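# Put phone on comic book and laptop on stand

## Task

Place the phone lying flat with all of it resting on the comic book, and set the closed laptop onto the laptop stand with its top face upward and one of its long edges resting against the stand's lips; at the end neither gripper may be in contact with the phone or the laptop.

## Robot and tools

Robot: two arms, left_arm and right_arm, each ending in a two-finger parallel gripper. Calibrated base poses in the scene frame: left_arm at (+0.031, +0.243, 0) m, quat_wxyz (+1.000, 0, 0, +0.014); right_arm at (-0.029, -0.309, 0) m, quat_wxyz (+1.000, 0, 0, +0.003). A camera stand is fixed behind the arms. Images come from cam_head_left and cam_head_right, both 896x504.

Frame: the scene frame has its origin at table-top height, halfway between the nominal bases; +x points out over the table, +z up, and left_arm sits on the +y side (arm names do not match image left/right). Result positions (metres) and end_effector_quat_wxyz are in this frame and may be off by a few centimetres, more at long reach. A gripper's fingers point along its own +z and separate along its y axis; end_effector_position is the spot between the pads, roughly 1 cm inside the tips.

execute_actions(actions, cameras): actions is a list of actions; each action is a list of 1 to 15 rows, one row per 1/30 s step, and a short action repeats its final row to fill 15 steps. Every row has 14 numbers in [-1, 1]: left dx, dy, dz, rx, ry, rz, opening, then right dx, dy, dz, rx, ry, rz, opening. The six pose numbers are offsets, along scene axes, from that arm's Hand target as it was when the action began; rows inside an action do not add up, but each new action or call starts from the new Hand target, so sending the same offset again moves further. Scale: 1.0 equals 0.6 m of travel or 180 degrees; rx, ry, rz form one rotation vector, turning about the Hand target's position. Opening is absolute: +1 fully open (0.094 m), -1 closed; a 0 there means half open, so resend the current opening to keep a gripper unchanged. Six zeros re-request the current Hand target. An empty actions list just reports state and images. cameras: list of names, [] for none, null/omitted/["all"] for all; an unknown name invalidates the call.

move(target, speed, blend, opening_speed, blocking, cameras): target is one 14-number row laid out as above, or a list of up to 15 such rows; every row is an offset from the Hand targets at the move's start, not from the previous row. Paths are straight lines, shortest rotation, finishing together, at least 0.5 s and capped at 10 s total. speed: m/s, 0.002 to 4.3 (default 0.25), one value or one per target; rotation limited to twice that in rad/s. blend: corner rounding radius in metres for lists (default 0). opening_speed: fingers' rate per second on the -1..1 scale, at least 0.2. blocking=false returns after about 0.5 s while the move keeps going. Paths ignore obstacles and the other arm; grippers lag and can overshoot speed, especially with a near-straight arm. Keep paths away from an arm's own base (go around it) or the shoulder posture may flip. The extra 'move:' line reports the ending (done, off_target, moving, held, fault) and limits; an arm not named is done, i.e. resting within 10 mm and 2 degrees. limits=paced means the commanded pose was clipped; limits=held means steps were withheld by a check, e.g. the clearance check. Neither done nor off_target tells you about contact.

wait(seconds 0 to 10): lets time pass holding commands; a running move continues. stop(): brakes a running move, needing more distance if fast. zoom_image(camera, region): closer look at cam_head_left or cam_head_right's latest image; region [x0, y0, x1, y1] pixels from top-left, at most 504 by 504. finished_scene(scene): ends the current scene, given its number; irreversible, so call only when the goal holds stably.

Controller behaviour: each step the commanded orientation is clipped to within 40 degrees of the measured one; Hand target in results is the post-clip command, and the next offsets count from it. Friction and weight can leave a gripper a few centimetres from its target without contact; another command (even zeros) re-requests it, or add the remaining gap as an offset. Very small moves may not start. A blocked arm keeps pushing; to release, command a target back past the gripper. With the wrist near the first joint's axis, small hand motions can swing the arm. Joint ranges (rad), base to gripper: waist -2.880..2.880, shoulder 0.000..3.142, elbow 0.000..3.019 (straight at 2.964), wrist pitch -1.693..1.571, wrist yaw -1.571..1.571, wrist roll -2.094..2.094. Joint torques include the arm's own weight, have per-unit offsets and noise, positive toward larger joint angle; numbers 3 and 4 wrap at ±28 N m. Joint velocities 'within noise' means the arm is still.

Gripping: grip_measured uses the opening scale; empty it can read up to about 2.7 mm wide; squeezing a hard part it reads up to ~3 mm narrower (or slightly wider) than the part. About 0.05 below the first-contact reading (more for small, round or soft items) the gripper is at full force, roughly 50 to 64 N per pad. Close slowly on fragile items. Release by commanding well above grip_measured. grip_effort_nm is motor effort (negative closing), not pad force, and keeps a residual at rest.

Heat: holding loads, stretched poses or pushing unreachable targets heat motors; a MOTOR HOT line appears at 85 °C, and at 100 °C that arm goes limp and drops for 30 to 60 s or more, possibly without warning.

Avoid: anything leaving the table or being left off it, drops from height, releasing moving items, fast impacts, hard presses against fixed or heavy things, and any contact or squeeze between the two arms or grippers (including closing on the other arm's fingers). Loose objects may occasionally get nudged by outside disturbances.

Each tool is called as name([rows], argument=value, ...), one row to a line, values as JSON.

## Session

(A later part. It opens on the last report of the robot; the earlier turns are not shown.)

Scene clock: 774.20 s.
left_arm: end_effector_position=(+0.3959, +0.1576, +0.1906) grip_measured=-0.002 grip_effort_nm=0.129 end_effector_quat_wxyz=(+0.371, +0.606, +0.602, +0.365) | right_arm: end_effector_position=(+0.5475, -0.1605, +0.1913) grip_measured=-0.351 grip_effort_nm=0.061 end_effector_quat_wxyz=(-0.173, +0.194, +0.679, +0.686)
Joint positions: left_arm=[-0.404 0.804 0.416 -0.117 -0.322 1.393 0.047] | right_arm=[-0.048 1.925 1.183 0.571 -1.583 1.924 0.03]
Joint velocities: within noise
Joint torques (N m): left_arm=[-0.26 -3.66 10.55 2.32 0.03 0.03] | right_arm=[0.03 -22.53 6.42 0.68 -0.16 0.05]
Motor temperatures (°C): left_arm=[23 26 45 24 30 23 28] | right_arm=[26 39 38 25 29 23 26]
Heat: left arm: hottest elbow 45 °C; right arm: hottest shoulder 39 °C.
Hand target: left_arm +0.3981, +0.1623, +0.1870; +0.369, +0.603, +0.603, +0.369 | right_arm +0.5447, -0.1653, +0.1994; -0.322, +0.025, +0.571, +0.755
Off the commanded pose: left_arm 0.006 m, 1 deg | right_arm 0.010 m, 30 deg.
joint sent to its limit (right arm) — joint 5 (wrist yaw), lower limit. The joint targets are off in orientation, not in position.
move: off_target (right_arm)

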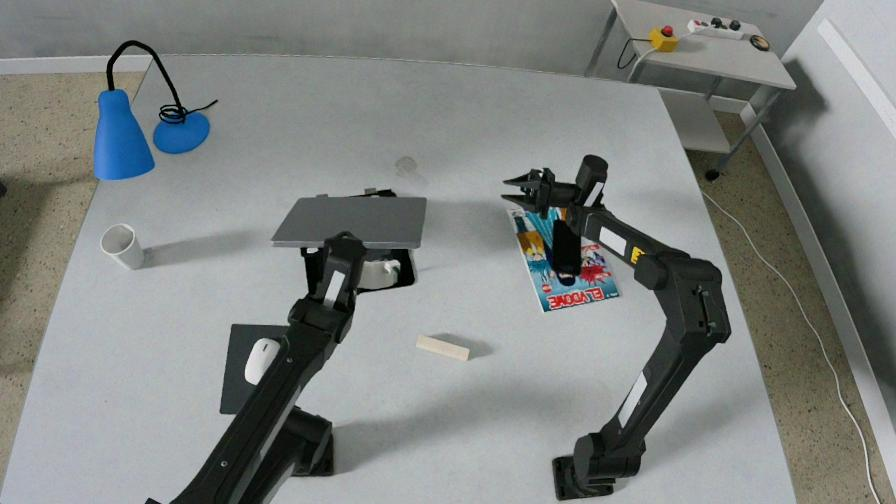

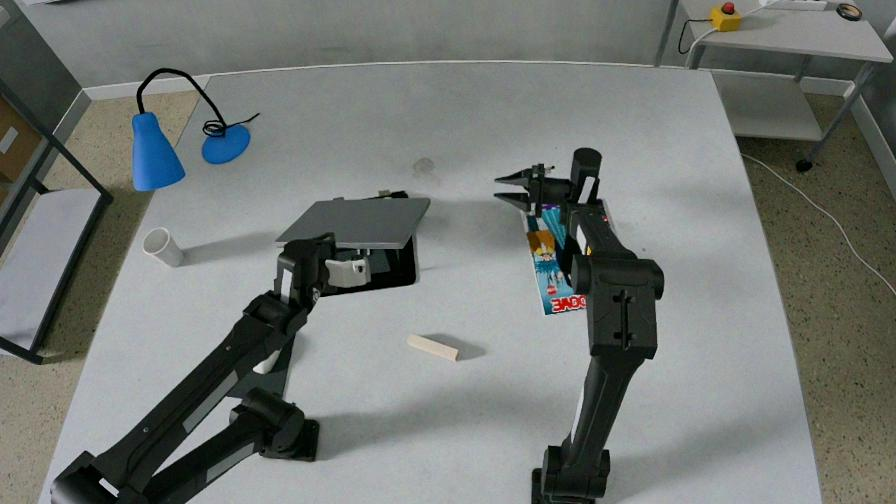

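move([
  [-0.055,0,0,0,0,0,0,0,0,0,0,0,0,-0.35],
  [-0.055,0,-0.03,0,0,0,0,0,0,0,0,0,0,-0.35],
  [0.015,0,-0.042,0,0,0,0,0,0,0,0,0,0,-0.35],
], speed=0.08)

zoom_image(camera="cam_head_left", region=[290, 200, 440, 300])

zoom_image(camera="cam_head_right", region=[270, 200, 420, 300])

Scene clock: 780.23 s.
left_arm: end_effector_position=(+0.3909, +0.1627, +0.1419) grip_measured=-0.002 grip_effort_nm=0.129 end_effector_quat_wxyz=(+0.354, +0.616, +0.606, +0.358) | right_arm: end_effector_position=(+0.5475, -0.1605, +0.1913) grip_measured=-0.351 grip_effort_nm=0.061 end_effector_quat_wxyz=(-0.173, +0.194, +0.679, +0.686)
Joint positions: left_arm=[-0.391 0.887 0.334 0.008 -0.311 1.4 0.047] | right_arm=[-0.048 1.925 1.183 0.571 -1.583 1.924 0.03]
Joint velocities: within noise
Joint torques (N m): left_arm=[-0.79 -3.78 13.78 2.5 0.06 0.06] | right_arm=[0.03 -22.65 6.41 0.68 -0.17 0.05]
Motor temperatures (°C): left_arm=[23 26 44 24 30 23 27] | right_arm=[26 39 38 25 29 23 26]
Heat: left arm: hottest elbow 44 °C; right arm: hottest shoulder 39 °C.
Hand target: left_arm +0.4071, +0.1623, +0.1619; +0.369, +0.603, +0.603, +0.369 | right_arm +0.5447, -0.1653, +0.1994; -0.322, +0.025, +0.571, +0.755
Off the commanded pose: left_arm 0.026 m, 3 deg | right_arm 0.010 m, 30 deg.
joint sent to its limit (right arm) — joint 5 (wrist yaw), lower limit. The joint targets are off in orientation, not in position.
move: off_target (left_arm, right_arm)

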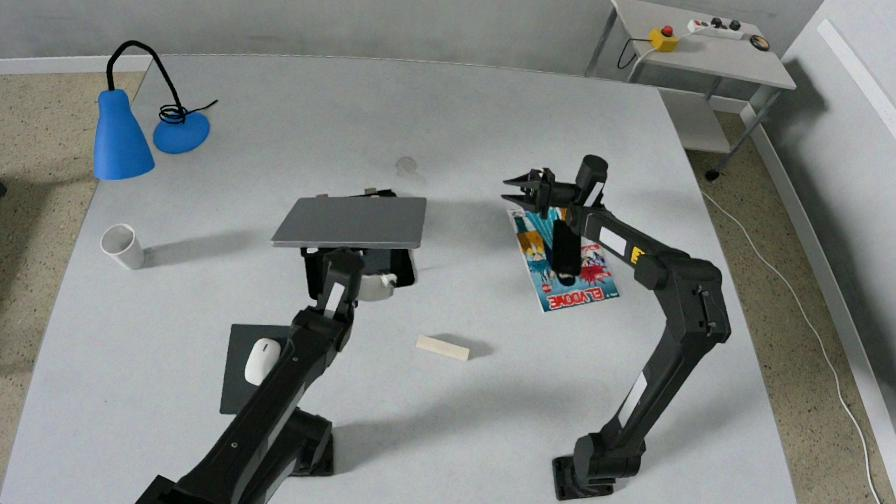

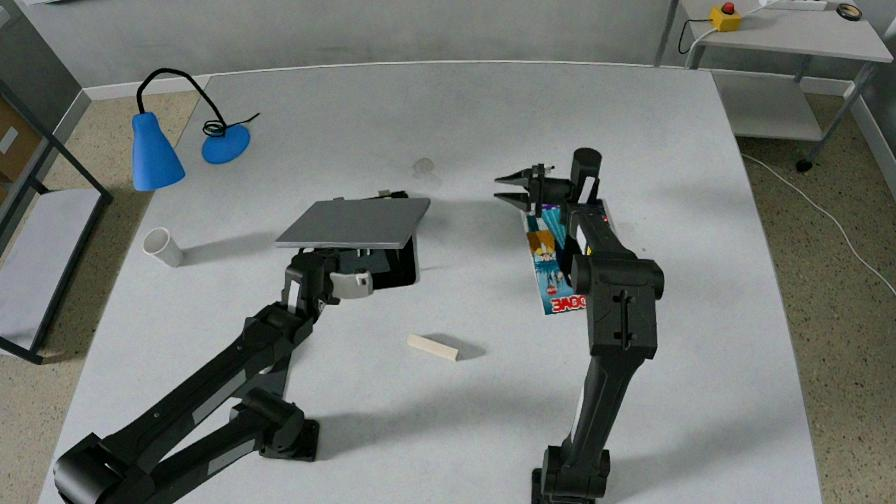

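Scaled by 3.360.

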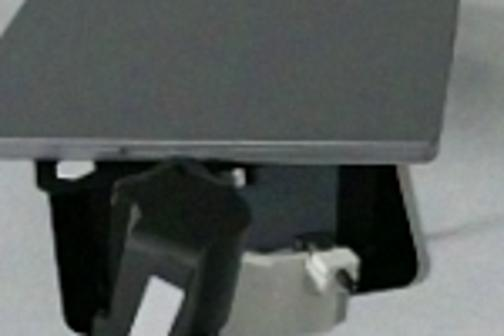

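Scaled by 3.360.

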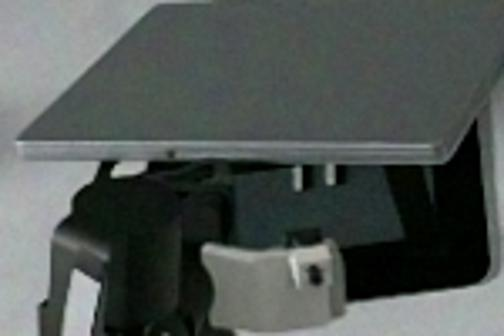

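move([
  [-0.1,0,0.04,0,0,0,0,0,0,0,0,0,0,-0.35],
  [-0.13,0,0.22,0,0,0,0,0,0,0,0,0,0,-0.35],
], speed=0.15, cameras=[])

move([
  [0.05,0,-0.15,0,0,0,0,0,0,0,0,0,0,-0.35],
  [0.125,0,-0.208,0,0,0,0,0,0,0,0,0,0,-0.35],
], speed=0.1)

zoom_image(camera="cam_head_left", region=[290, 200, 440, 300])

zoom_image(camera="cam_head_right", region=[270, 200, 420, 300])

Scene clock: 785.73 s.
left_arm: end_effector_position=(+0.3234, +0.1703, +0.2500) grip_measured=-0.002 grip_effort_nm=0.125 end_effector_quat_wxyz=(+0.338, +0.619, +0.609, +0.364) | right_arm: end_effector_position=(+0.5475, -0.1605, +0.1913) grip_measured=-0.351 grip_effort_nm=0.066 end_effector_quat_wxyz=(-0.173, +0.194, +0.679, +0.686)
Joint positions: left_arm=[-0.519 0.488 0.519 -0.627 -0.442 1.334 0.047] | right_arm=[-0.048 1.925 1.183 0.571 -1.583 1.924 0.03]
Joint velocities: within noise
Joint torques (N m): left_arm=[-2.73 -1.32 19.08 1.25 -0.28 -0.12] | right_arm=[-0.03 -22.53 6.42 0.69 -0.16 0.06]
Motor temperatures (°C): left_arm=[23 26 43 24 30 23 27] | right_arm=[26 39 38 25 29 23 26]
Heat: left arm: hottest elbow 43 °C; right arm: hottest shoulder 39 °C.
Hand target: left_arm +0.3292, +0.1624, +0.2940; +0.370, +0.603, +0.603, +0.369 | right_arm +0.5447, -0.1653, +0.1994; -0.322, +0.025, +0.571, +0.755
Off the commanded pose: left_arm 0.045 m, 4 deg | right_arm 0.010 m, 30 deg.
joint sent to its limit (right arm) — joint 5 (wrist yaw), lower limit. The joint targets are off in orientation, not in position.
move: off_target (left_arm, right_arm)
No camera images: "cameras" was empty.

Scene clock: 788.07 s.
left_arm: end_effector_position=(+0.4019, +0.1575, +0.1719) grip_measured=-0.002 grip_effort_nm=0.129 end_effector_quat_wxyz=(+0.371, +0.606, +0.602, +0.365) | right_arm: end_effector_position=(+0.5475, -0.1605, +0.1913) grip_measured=-0.351 grip_effort_nm=0.061 end_effector_quat_wxyz=(-0.173, +0.194, +0.679, +0.686)
Joint positions: left_arm=[-0.395 0.865 0.388 -0.026 -0.314 1.398 0.047] | right_arm=[-0.048 1.925 1.183 0.571 -1.583 1.924 0.03]
Joint velocities: within noise
Joint torques (N m): left_arm=[-0.67 -4.19 10.39 2.54 0.03 0.07] | right_arm=[0.03 -22.59 6.39 0.68 -0.17 0.05]
Motor temperatures (°C): left_arm=[23 26 43 24 30 23 27] | right_arm=[26 39 38 25 29 23 26]
Heat: left arm: hottest elbow 43 °C; right arm: hottest shoulder 39 °C.
Hand target: left_arm +0.4042, +0.1623, +0.1691; +0.370, +0.603, +0.603, +0.369 | right_arm +0.5447, -0.1653, +0.1994; -0.322, +0.025, +0.571, +0.755
Off the commanded pose: left_arm 0.006 m, 1 deg | right_arm 0.010 m, 30 deg.
joint sent to its limit (right arm) — joint 5 (wrist yaw), lower limit. The joint targets are off in orientation, not in position.
move: off_target (right_arm)

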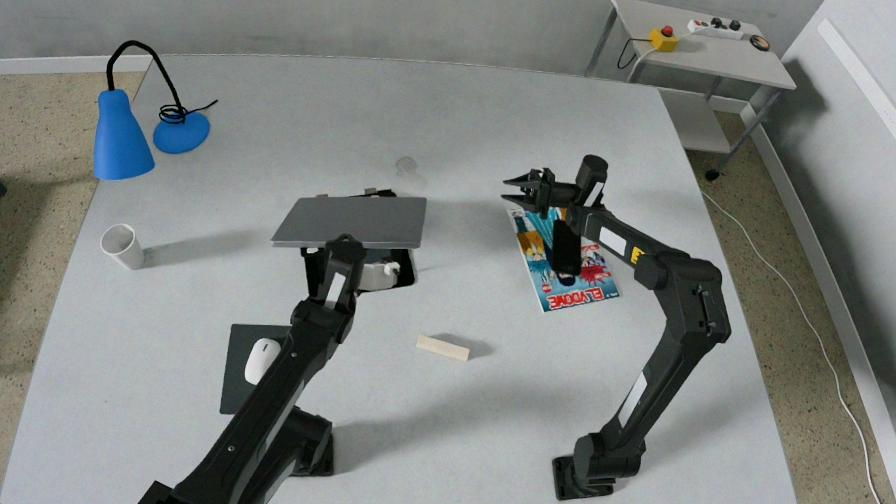

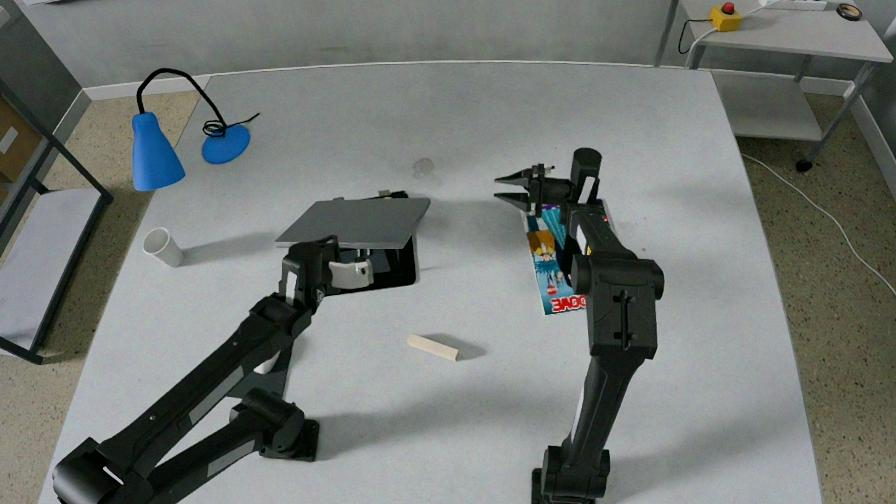

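Scaled by 3.360.

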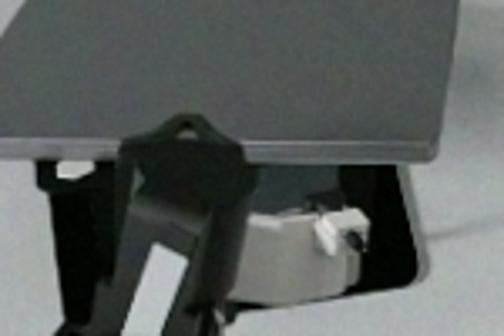

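Scaled by 3.360.

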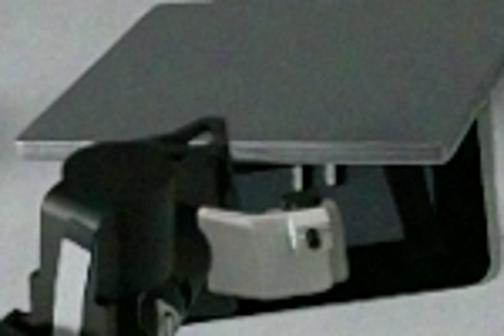

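move(target=[0,0,0,0,0,0,-0.7,0,0,0,0,0,0,-0.35], opening_speed=0.4)

zoom_image(camera="cam_head_left", region=[230, 150, 530, 320])

zoom_image(camera="cam_head_right", region=[270, 200, 420, 300])

Scene clock: 791.90 s.
left_arm: end_effector_position=(+0.4020, +0.1575, +0.1720) grip_measured=-0.697 grip_effort_nm=-0.085 end_effector_quat_wxyz=(+0.371, +0.606, +0.602, +0.365) | right_arm: end_effector_position=(+0.5475, -0.1605, +0.1913) grip_measured=-0.351 grip_effort_nm=0.061 end_effector_quat_wxyz=(-0.173, +0.194, +0.679, +0.686)
Joint positions: left_arm=[-0.395 0.865 0.388 -0.026 -0.314 1.398 0.014] | right_arm=[-0.048 1.925 1.183 0.571 -1.583 1.924 0.03]
Joint velocities: within noise
Joint torques (N m): left_arm=[-0.32 -3.9 10.37 2.52 0.05 0.05] | right_arm=[-0.15 -22.53 6.39 0.68 -0.17 0.05]
Motor temperatures (°C): left_arm=[23 26 43 24 29 23 27] | right_arm=[26 39 38 25 29 23 26]
Heat: left arm: hottest elbow 43 °C; right arm: hottest shoulder 39 °C.
Hand target: left_arm +0.4042, +0.1622, +0.1691; +0.370, +0.603, +0.603, +0.369 | right_arm +0.5447, -0.1653, +0.1994; -0.322, +0.025, +0.571, +0.755
Off the commanded pose: left_arm 0.006 m, 1 deg | right_arm 0.010 m, 30 deg.
joint sent to its limit (right arm) — joint 5 (wrist yaw), lower limit. The joint targets are off in orientation, not in position.
move: off_target (right_arm)

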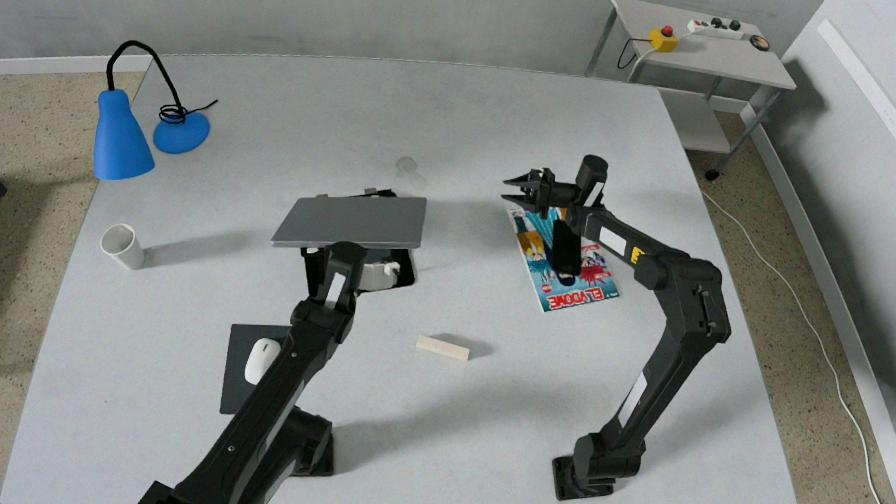

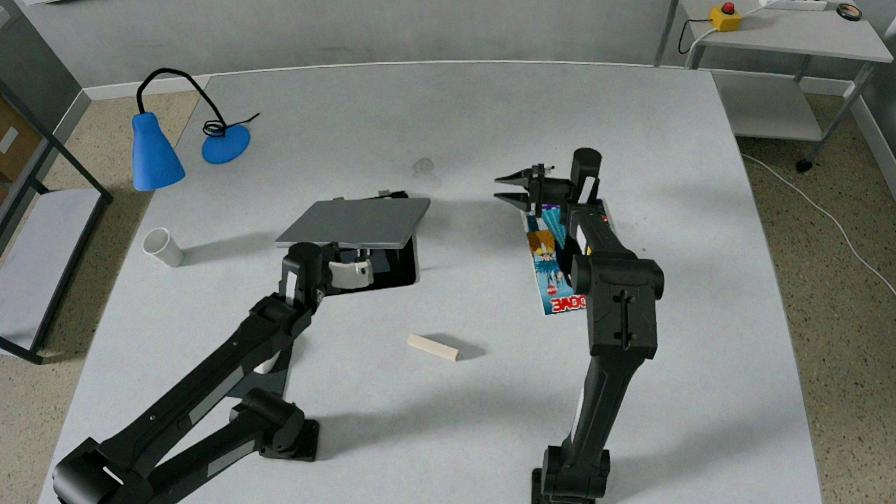

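Scaled by 1.680.

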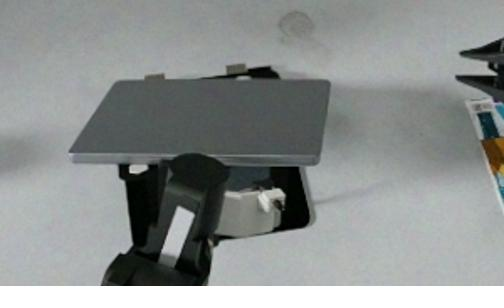

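Scaled by 3.360.

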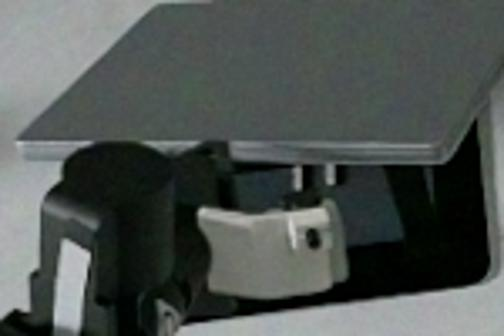

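move(target=[0.05,0,-0.005,0,0,0,-0.75,0,0,0,0,0,0,-0.35], speed=0.06)

zoom_image(camera="cam_head_left", region=[230, 150, 530, 320])

zoom_image(camera="cam_head_right", region=[270, 200, 420, 300])

Scene clock: 796.37 s.
left_arm: end_effector_position=(+0.4188, +0.1619, +0.1545) grip_measured=-0.749 grip_effort_nm=-0.037 end_effector_quat_wxyz=(+0.367, +0.607, +0.605, +0.363) | right_arm: end_effector_position=(+0.5475, -0.1605, +0.1913) grip_measured=-0.351 grip_effort_nm=0.071 end_effector_quat_wxyz=(-0.173, +0.194, +0.679, +0.686)
Joint positions: left_arm=[-0.355 0.968 0.389 0.072 -0.281 1.414 0.012] | right_arm=[-0.048 1.925 1.183 0.571 -1.583 1.924 0.03]
Joint velocities: within noise
Joint torques (N m): left_arm=[-0.09 -3.66 14.12 1.73 0.08 0.08] | right_arm=[0.03 -22.59 6.41 0.66 -0.16 0.05]
Motor temperatures (°C): left_arm=[23 26 43 24 29 23 27] | right_arm=[26 39 38 25 28 23 26]
Heat: left arm: hottest elbow 43 °C; right arm: hottest shoulder 39 °C.
Hand target: left_arm +0.4341, +0.1622, +0.1661; +0.369, +0.603, +0.603, +0.369 | right_arm +0.5447, -0.1653, +0.1994; -0.322, +0.025, +0.571, +0.755
Off the commanded pose: left_arm 0.019 m, 1 deg | right_arm 0.010 m, 30 deg.
joint sent to its limit (right arm) — joint 5 (wrist yaw), lower limit. The joint targets are off in orientation, not in position.
move: off_target (left_arm, right_arm)

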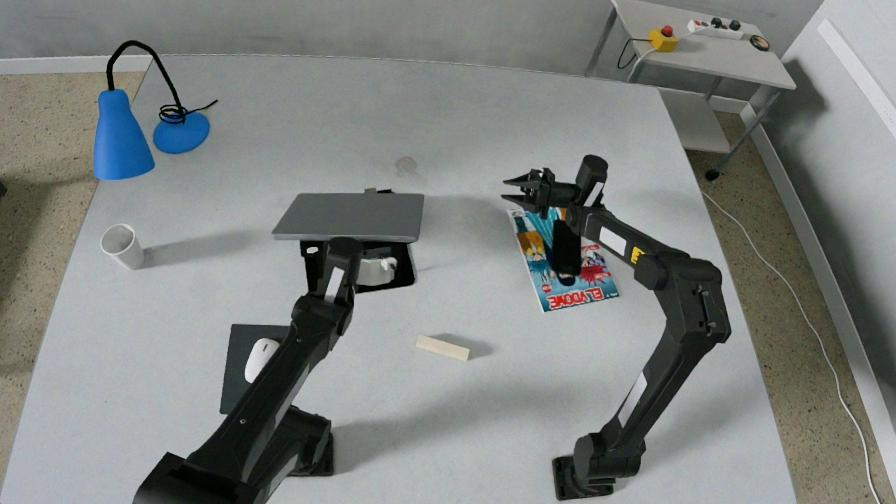

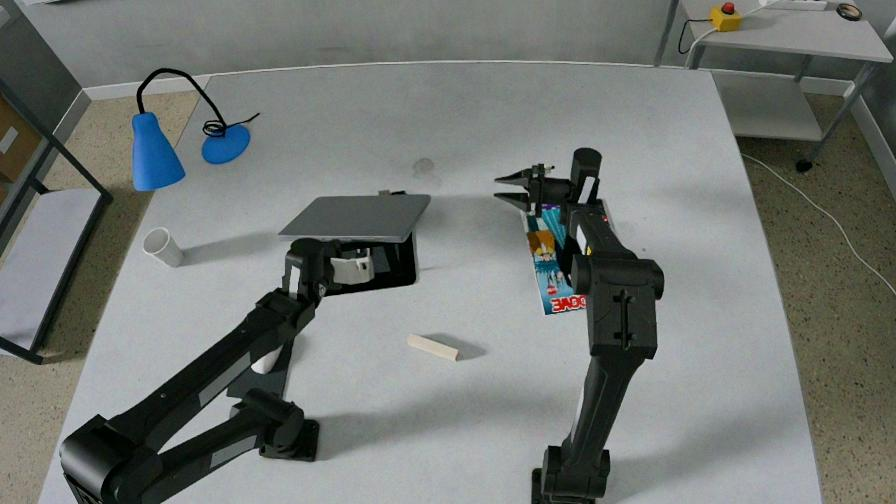

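Scaled by 1.680.

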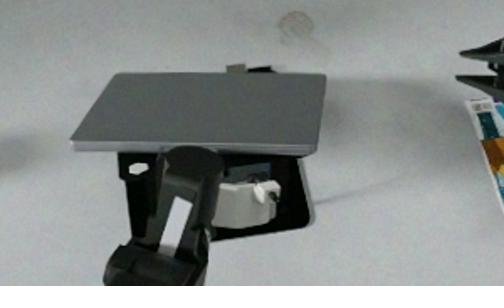

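Scaled by 3.360.

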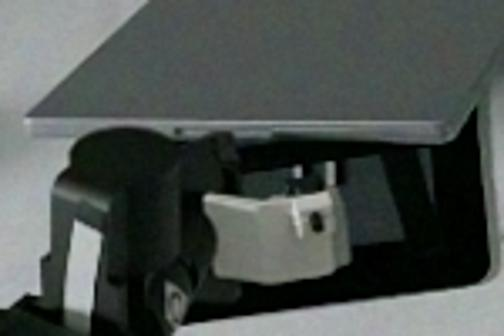

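move([
  [-0.12,0,0.03,0,0,0,-0.75,0,0,0,0,0,0,-0.35],
  [-0.17,-0.15,0.2,0,0,0,-0.75,0,0,0,0,0,0,-0.35],
], speed=0.15, cameras=[])

move([
  [0.05,-0.01,-0.13,0,0,0,-0.75,0,0,0,0,0,0,-0.35],
  [0.135,-0.01,-0.203,0,0,0,-0.75,0,0,0,0,0,0,-0.35],
], speed=0.1)

zoom_image(camera="cam_head_left", region=[230, 150, 530, 320])

zoom_image(camera="cam_head_right", region=[270, 200, 420, 300])

Scene clock: 802.37 s.
left_arm: end_effector_position=(+0.3242, +0.0877, +0.2472) grip_measured=-0.749 grip_effort_nm=-0.037 end_effector_quat_wxyz=(+0.340, +0.618, +0.603, +0.374) | right_arm: end_effector_position=(+0.5475, -0.1605, +0.1913) grip_measured=-0.351 grip_effort_nm=0.066 end_effector_quat_wxyz=(-0.173, +0.194, +0.679, +0.686)
Joint positions: left_arm=[-0.873 0.712 0.586 -0.596 -0.736 1.096 0.012] | right_arm=[-0.048 1.925 1.183 0.571 -1.583 1.924 0.03]
Joint velocities: within noise
Joint torques (N m): left_arm=[-2.73 -2.73 18.91 1.37 -0.43 -0.15] | right_arm=[0.03 -22.53 6.42 0.68 -0.17 0.06]
Motor temperatures (°C): left_arm=[23 26 43 24 29 23 27] | right_arm=[26 39 38 25 28 23 26]
Heat: left arm: hottest elbow 43 °C; right arm: hottest shoulder 39 °C.
Hand target: left_arm +0.3321, +0.0723, +0.2860; +0.369, +0.603, +0.603, +0.369 | right_arm +0.5447, -0.1653, +0.1994; -0.322, +0.025, +0.571, +0.755
Off the commanded pose: left_arm 0.043 m, 4 deg | right_arm 0.010 m, 30 deg.
joint sent to its limit (right arm) — joint 5 (wrist yaw), lower limit. The joint targets are off in orientation, not in position.
move: off_target (left_arm, right_arm)
No camera images: "cameras" was empty.

Scene clock: 804.73 s.
left_arm: end_effector_position=(+0.4101, +0.0614, +0.1677) grip_measured=-0.749 grip_effort_nm=-0.042 end_effector_quat_wxyz=(+0.371, +0.606, +0.602, +0.366) | right_arm: end_effector_position=(+0.5475, -0.1605, +0.1913) grip_measured=-0.351 grip_effort_nm=0.066 end_effector_quat_wxyz=(-0.173, +0.194, +0.679, +0.686)
Joint positions: left_arm=[-0.702 1.089 0.508 0.003 -0.579 1.224 0.012] | right_arm=[-0.048 1.925 1.183 0.571 -1.583 1.924 0.03]
Joint velocities: within noise
Joint torques (N m): left_arm=[-0.62 -5.83 9.54 2.37 -0.09 0.01] | right_arm=[-0.03 -22.53 6.42 0.7 -0.16 0.06]
Motor temperatures (°C): left_arm=[23 26 43 24 29 23 27] | right_arm=[26 39 38 25 28 23 26]
Heat: left arm: hottest elbow 43 °C; right arm: hottest shoulder 39 °C.
Hand target: left_arm +0.4131, +0.0663, +0.1642; +0.369, +0.603, +0.603, +0.369 | right_arm +0.5447, -0.1653, +0.1994; -0.322, +0.025, +0.571, +0.755
Off the commanded pose: left_arm 0.007 m, 1 deg | right_arm 0.010 m, 30 deg.
joint sent to its limit (right arm) — joint 5 (wrist yaw), lower limit. The joint targets are off in orientation, not in position.
move: off_target (right_arm)

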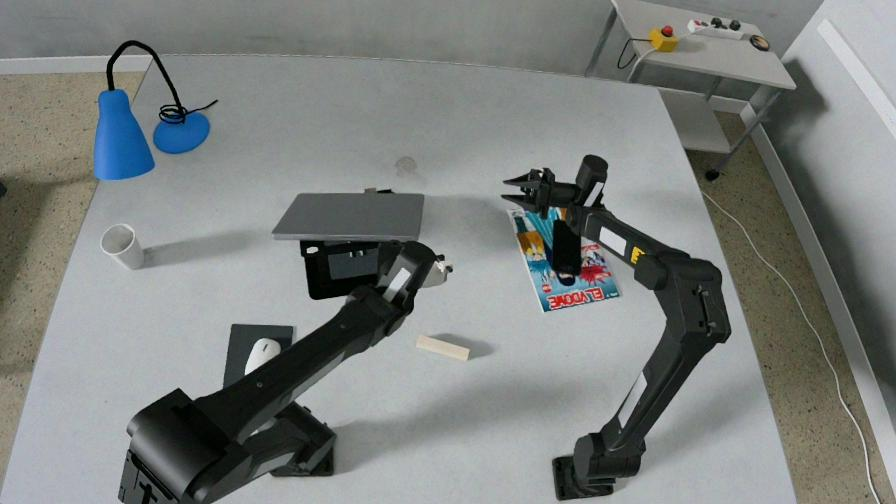

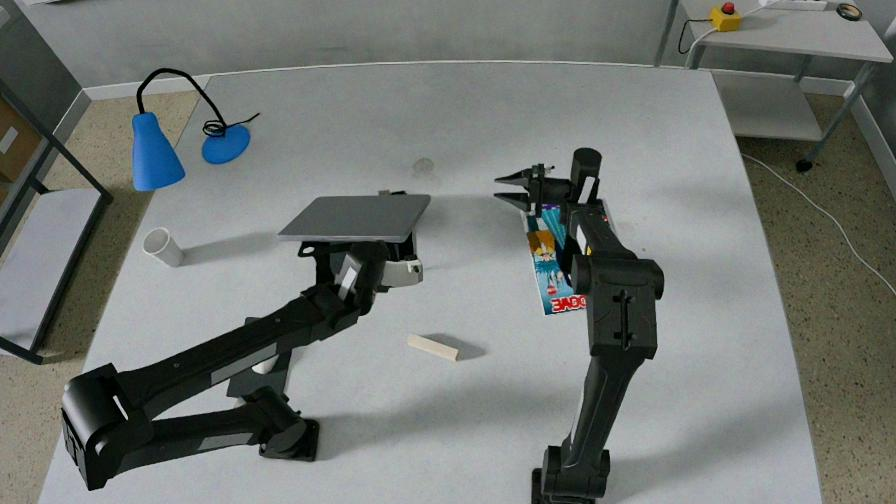

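Scaled by 1.680.

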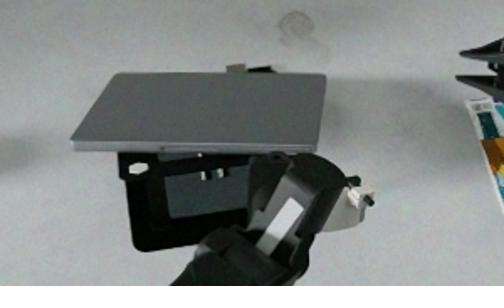

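Scaled by 3.360.

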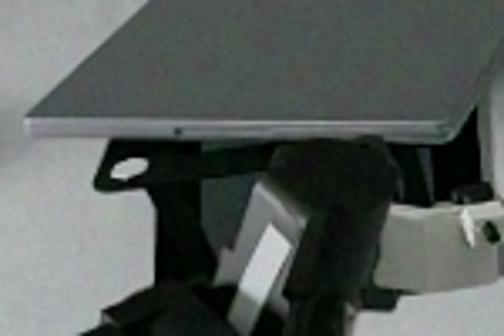

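move(target=[0.05,0,0,0,0,0,-0.75,0,0,0,0,0,0,-0.35], speed=0.06)

zoom_image(camera="cam_head_left", region=[230, 150, 530, 320])

zoom_image(camera="cam_head_right", region=[250, 150, 550, 320])

Scene clock: 808.33 s.
left_arm: end_effector_position=(+0.4215, +0.0633, +0.1591) grip_measured=-0.749 grip_effort_nm=-0.042 end_effector_quat_wxyz=(+0.371, +0.614, +0.596, +0.362) | right_arm: end_effector_position=(+0.5475, -0.1605, +0.1913) grip_measured=-0.351 grip_effort_nm=0.066 end_effector_quat_wxyz=(-0.173, +0.194, +0.679, +0.686)
Joint positions: left_arm=[-0.665 1.129 0.508 0.055 -0.532 1.262 0.012] | right_arm=[-0.048 1.925 1.183 0.571 -1.583 1.924 0.03]
Joint velocities: within noise
Joint torques (N m): left_arm=[0.97 -4.25 13.75 2.19 0.05 -0.01] | right_arm=[-0.03 -22.53 6.42 0.66 -0.16 0.05]
Motor temperatures (°C): left_arm=[23 26 42 24 29 23 27] | right_arm=[26 39 38 25 28 23 26]
Heat: left arm: hottest elbow 42 °C; right arm: hottest shoulder 39 °C.
Hand target: left_arm +0.4431, +0.0663, +0.1643; +0.370, +0.603, +0.603, +0.369 | right_arm +0.5447, -0.1653, +0.1994; -0.322, +0.025, +0.571, +0.755
Off the commanded pose: left_arm 0.022 m, 2 deg | right_arm 0.010 m, 30 deg.
joint sent to its limit (right arm) — joint 5 (wrist yaw), lower limit. The joint targets are off in orientation, not in position.
move: off_target (left_arm, right_arm)

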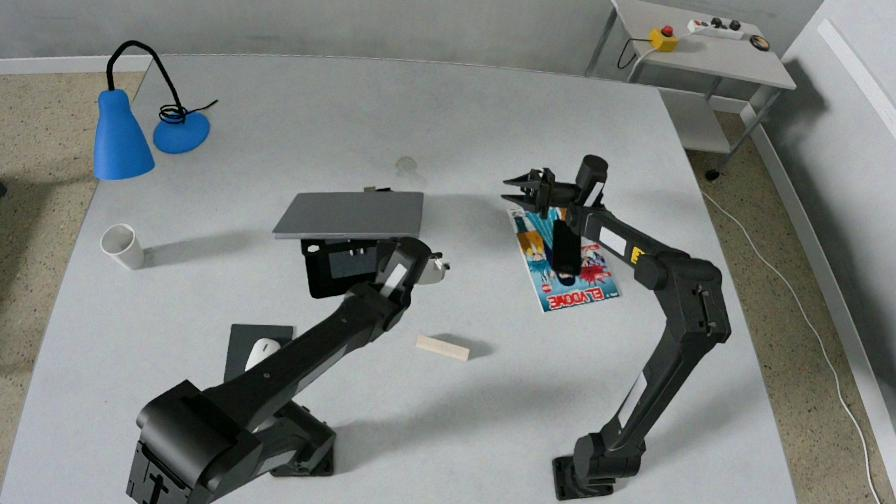

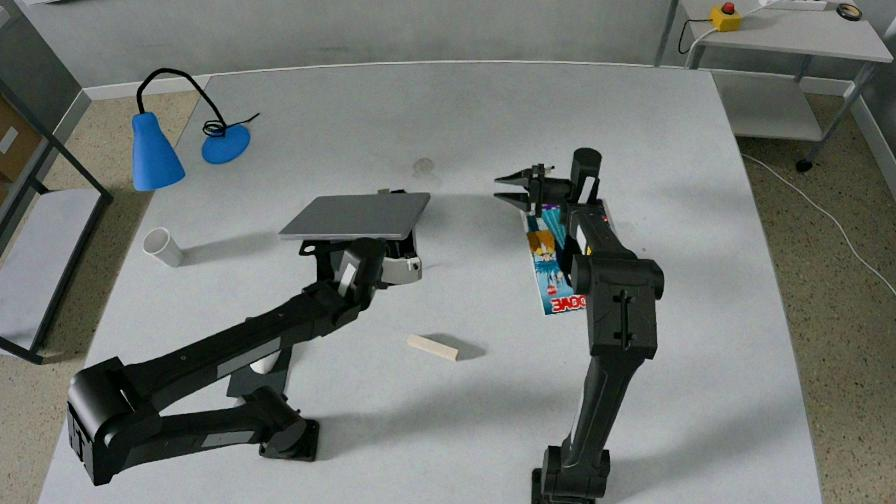

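Scaled by 1.680.

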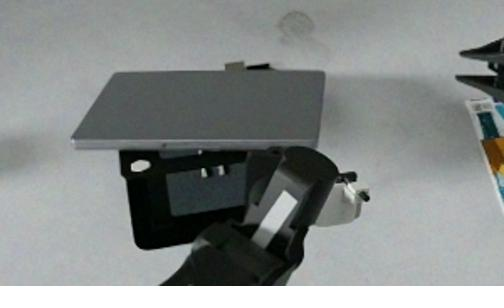

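Scaled by 1.680.

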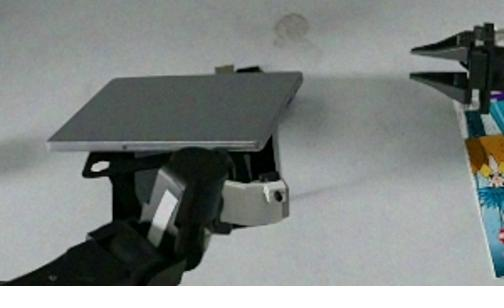

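move(target=[0.035,0,-0.005,0,0,0,-0.75,0,0,0,0,0,0,-0.35], speed=0.06)

zoom_image(camera="cam_head_left", region=[230, 150, 530, 320])

zoom_image(camera="cam_head_right", region=[250, 150, 550, 320])

Scene clock: 815.63 s.
left_arm: end_effector_position=(+0.4387, +0.0603, +0.1586) grip_measured=-0.749 grip_effort_nm=-0.037 end_effector_quat_wxyz=(+0.377, +0.614, +0.593, +0.360) | right_arm: end_effector_position=(+0.5475, -0.1605, +0.1913) grip_measured=-0.351 grip_effort_nm=0.066 end_effector_quat_wxyz=(-0.173, +0.194, +0.679, +0.686)
Joint positions: left_arm=[-0.635 1.18 0.533 0.101 -0.498 1.283 0.012] | right_arm=[-0.048 1.925 1.183 0.571 -1.583 1.924 0.03]
Joint velocities: within noise
Joint torques (N m): left_arm=[1.79 -4.07 14.48 1.92 -0.13 -0.01] | right_arm=[0.09 -22.53 6.42 0.68 -0.17 0.05]
Motor temperatures (°C): left_arm=[23 26 42 24 29 23 27] | right_arm=[26 39 38 25 28 23 26]
Heat: left arm: hottest elbow 42 °C; right arm: hottest shoulder 39 °C.
Hand target: left_arm +0.4641, +0.0662, +0.1612; +0.369, +0.603, +0.603, +0.369 | right_arm +0.5447, -0.1653, +0.1994; -0.322, +0.025, +0.571, +0.755
Off the commanded pose: left_arm 0.026 m, 2 deg | right_arm 0.010 m, 30 deg.
joint sent to its limit (right arm) — joint 5 (wrist yaw), lower limit. The joint targets are off in orientation, not in position.
move: off_target (left_arm, right_arm)

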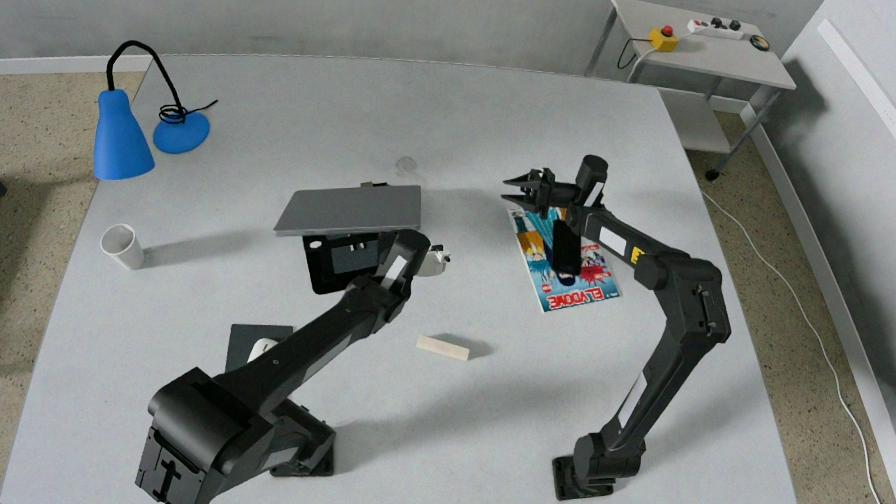

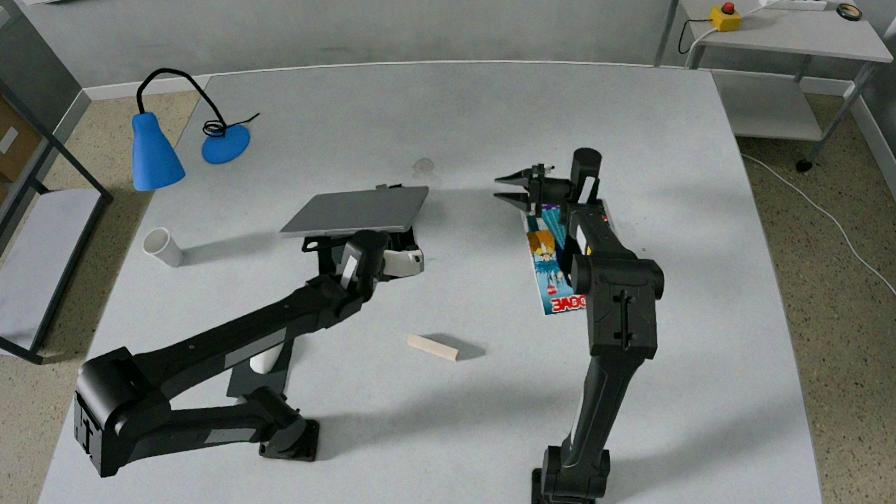

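Scaled by 1.680.

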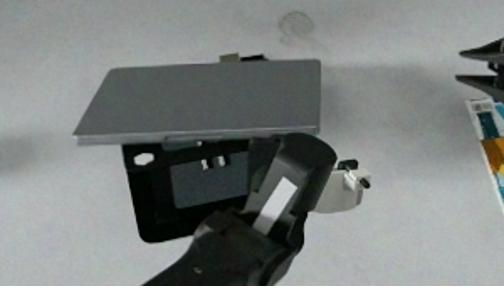

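Scaled by 1.680.

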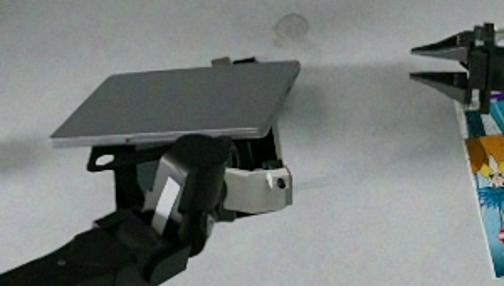

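zoom_image(camera="cam_head_left", region=[290, 170, 430, 210])

zoom_image(camera="cam_head_right", region=[300, 170, 440, 210])

Scaled by 3.600.

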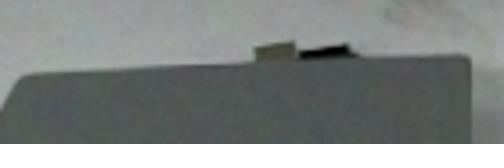

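Scaled by 3.600.

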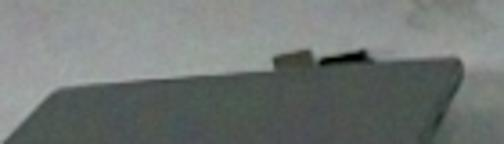

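move([
  [-0.15,0.0,0.02,0,0,0,-0.75,0,0,0,0,0,0,0],
  [-0.2,0.2,0.2,0,0,0,-0.75,0,0,0,0,0,0,0],
], speed=0.15)

zoom_image(camera="cam_head_left", region=[230, 150, 530, 320])

zoom_image(camera="cam_head_right", region=[250, 150, 550, 320])

Scene clock: 832.83 s.
left_arm: end_effector_position=(+0.3343, +0.1851, +0.2324) grip_measured=-0.749 grip_effort_nm=-0.037 end_effector_quat_wxyz=(+0.342, +0.623, +0.610, +0.352) | right_arm: end_effector_position=(+0.5475, -0.1605, +0.1913) grip_measured=-0.001 grip_effort_nm=0.056 end_effector_quat_wxyz=(-0.173, +0.194, +0.679, +0.686)
Joint positions: left_arm=[-0.386 0.498 0.477 -0.555 -0.308 1.402 0.012] | right_arm=[-0.048 1.925 1.183 0.571 -1.583 1.924 0.047]
Joint velocities: within noise
Joint torques (N m): left_arm=[0.21 -1.96 19.64 1.37 -0.04 0.01] | right_arm=[0.09 -22.53 6.39 0.7 -0.16 0.06]
Motor temperatures (°C): left_arm=[23 26 44 24 29 23 27] | right_arm=[26 39 38 25 28 23 26]
Heat: left arm: hottest elbow 44 °C; right arm: hottest shoulder 39 °C.
Hand target: left_arm +0.3441, +0.1863, +0.2812; +0.369, +0.603, +0.603, +0.369 | right_arm +0.5447, -0.1653, +0.1994; -0.322, +0.025, +0.571, +0.755
Off the commanded pose: left_arm 0.050 m, 4 deg | right_arm 0.010 m, 30 deg.
joint sent to its limit (right arm) — joint 5 (wrist yaw), lower limit. The joint targets are off in orientation, not in position.
move: off_target (left_arm, right_arm)

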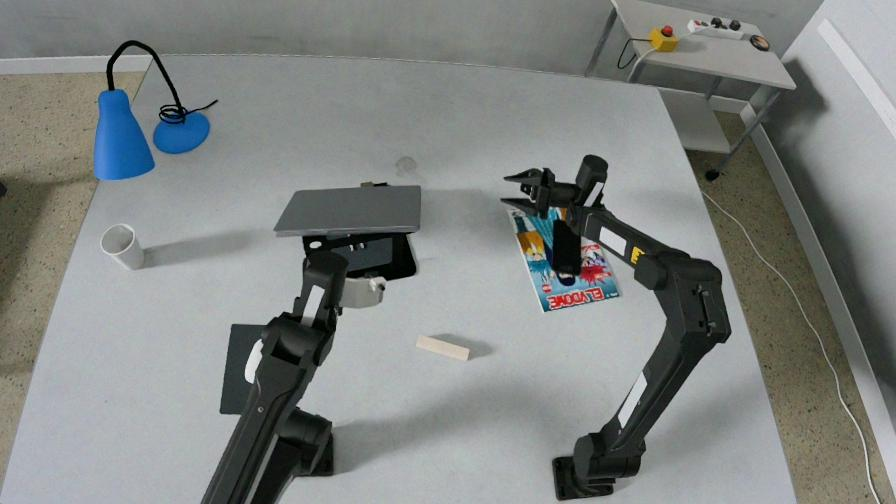

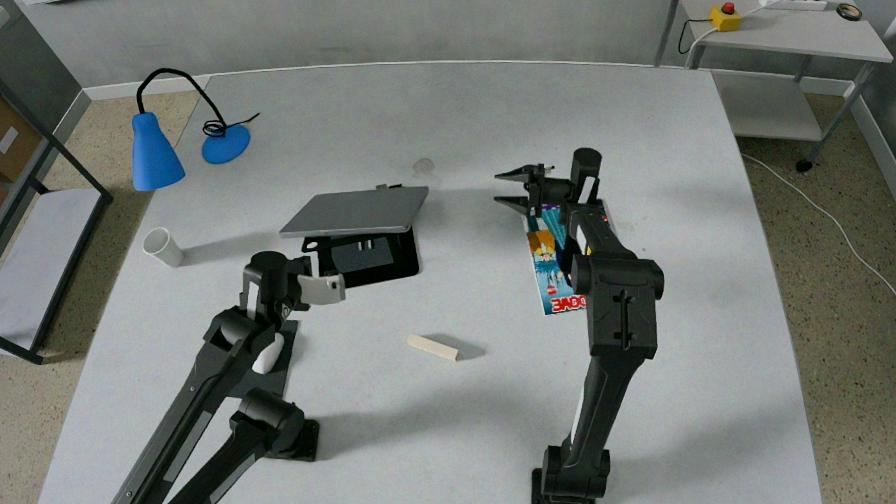

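Scaled by 1.680.

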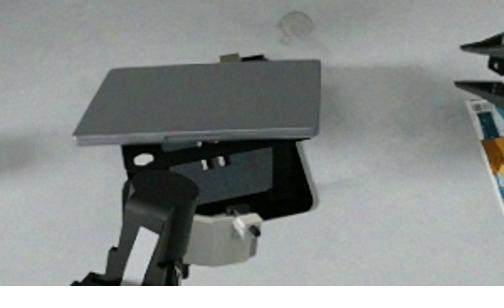

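Scaled by 1.680.

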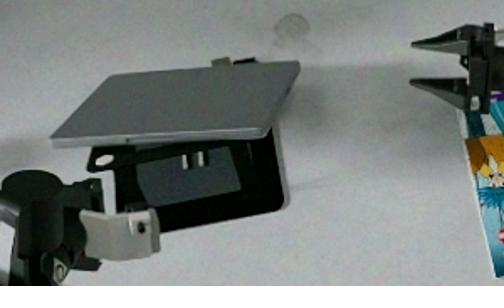

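move([
  [0,0,0.0,0,0,0,-0.75,0.01,0.18,-0.1,0,0,0,0],
  [0,0,0,0,0,0,-0.75,0.0,0.2,-0.129,0,0,0,0],
], speed=0.15)

zoom_image(camera="cam_head_left", region=[330, 150, 530, 270])

zoom_image(camera="cam_head_right", region=[350, 150, 550, 270])

Scene clock: 841.30 s.
left_arm: end_effector_position=(+0.3331, +0.1855, +0.2342) grip_measured=-0.749 grip_effort_nm=-0.037 end_effector_quat_wxyz=(+0.344, +0.622, +0.609, +0.353) | right_arm: end_effector_position=(+0.5319, -0.0525, +0.1206) grip_measured=-0.001 grip_effort_nm=0.066 end_effector_quat_wxyz=(-0.232, +0.125, +0.695, +0.669)
Joint positions: left_arm=[-0.386 0.489 0.477 -0.558 -0.308 1.403 0.012] | right_arm=[0.139 2.09 1.246 0.571 -1.583 1.808 0.047]
Joint velocities: within noise
Joint torques (N m): left_arm=[-0.38 -1.14 19.28 1.65 0.03 0.05] | right_arm=[1.2 -20.31 9.99 0.76 -0.22 0.02]
Motor temperatures (°C): left_arm=[23 26 46 24 29 23 27] | right_arm=[26 40 38 25 27 23 26]
Heat: left arm: hottest elbow 46 °C; right arm: hottest shoulder 40 °C.
Hand target: left_arm +0.3441, +0.1863, +0.2813; +0.370, +0.603, +0.603, +0.369 | right_arm +0.5445, -0.0451, +0.1219; -0.322, +0.025, +0.571, +0.755
Off the commanded pose: left_arm 0.048 m, 4 deg | right_arm 0.015 m, 23 deg.
joint sent to its limit (right arm) — joint 5 (wrist yaw), lower limit. The joint targets are off in orientation, not in position.
move: off_target (left_arm, right_arm)

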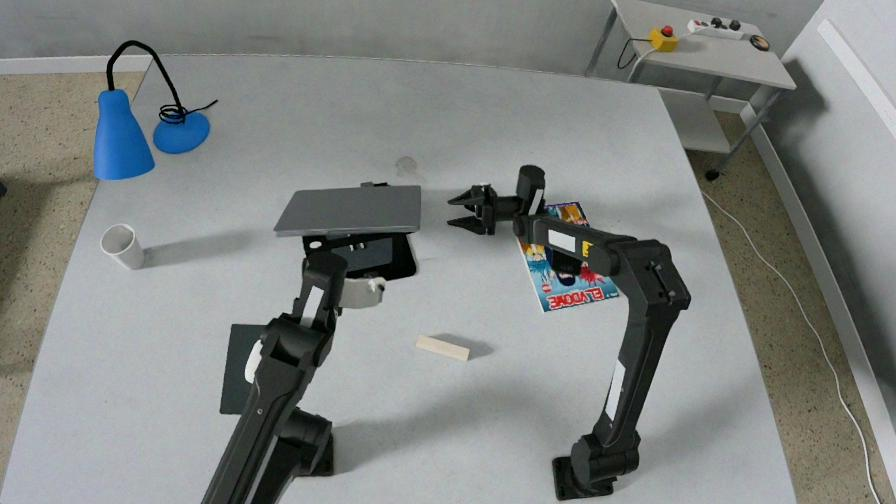

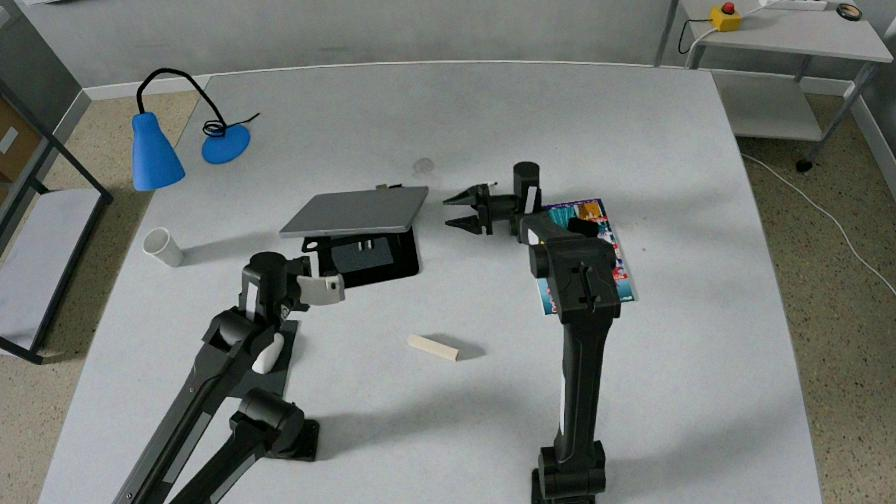

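Scaled by 2.520.

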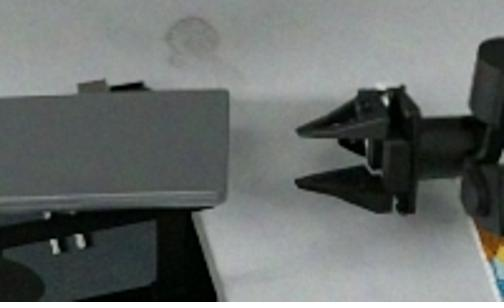

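Scaled by 2.520.

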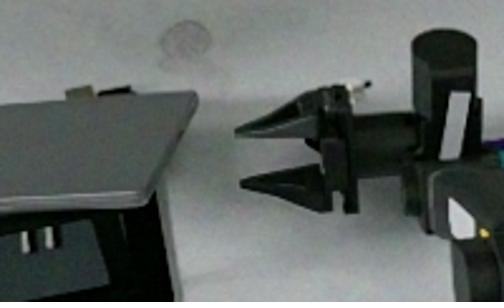

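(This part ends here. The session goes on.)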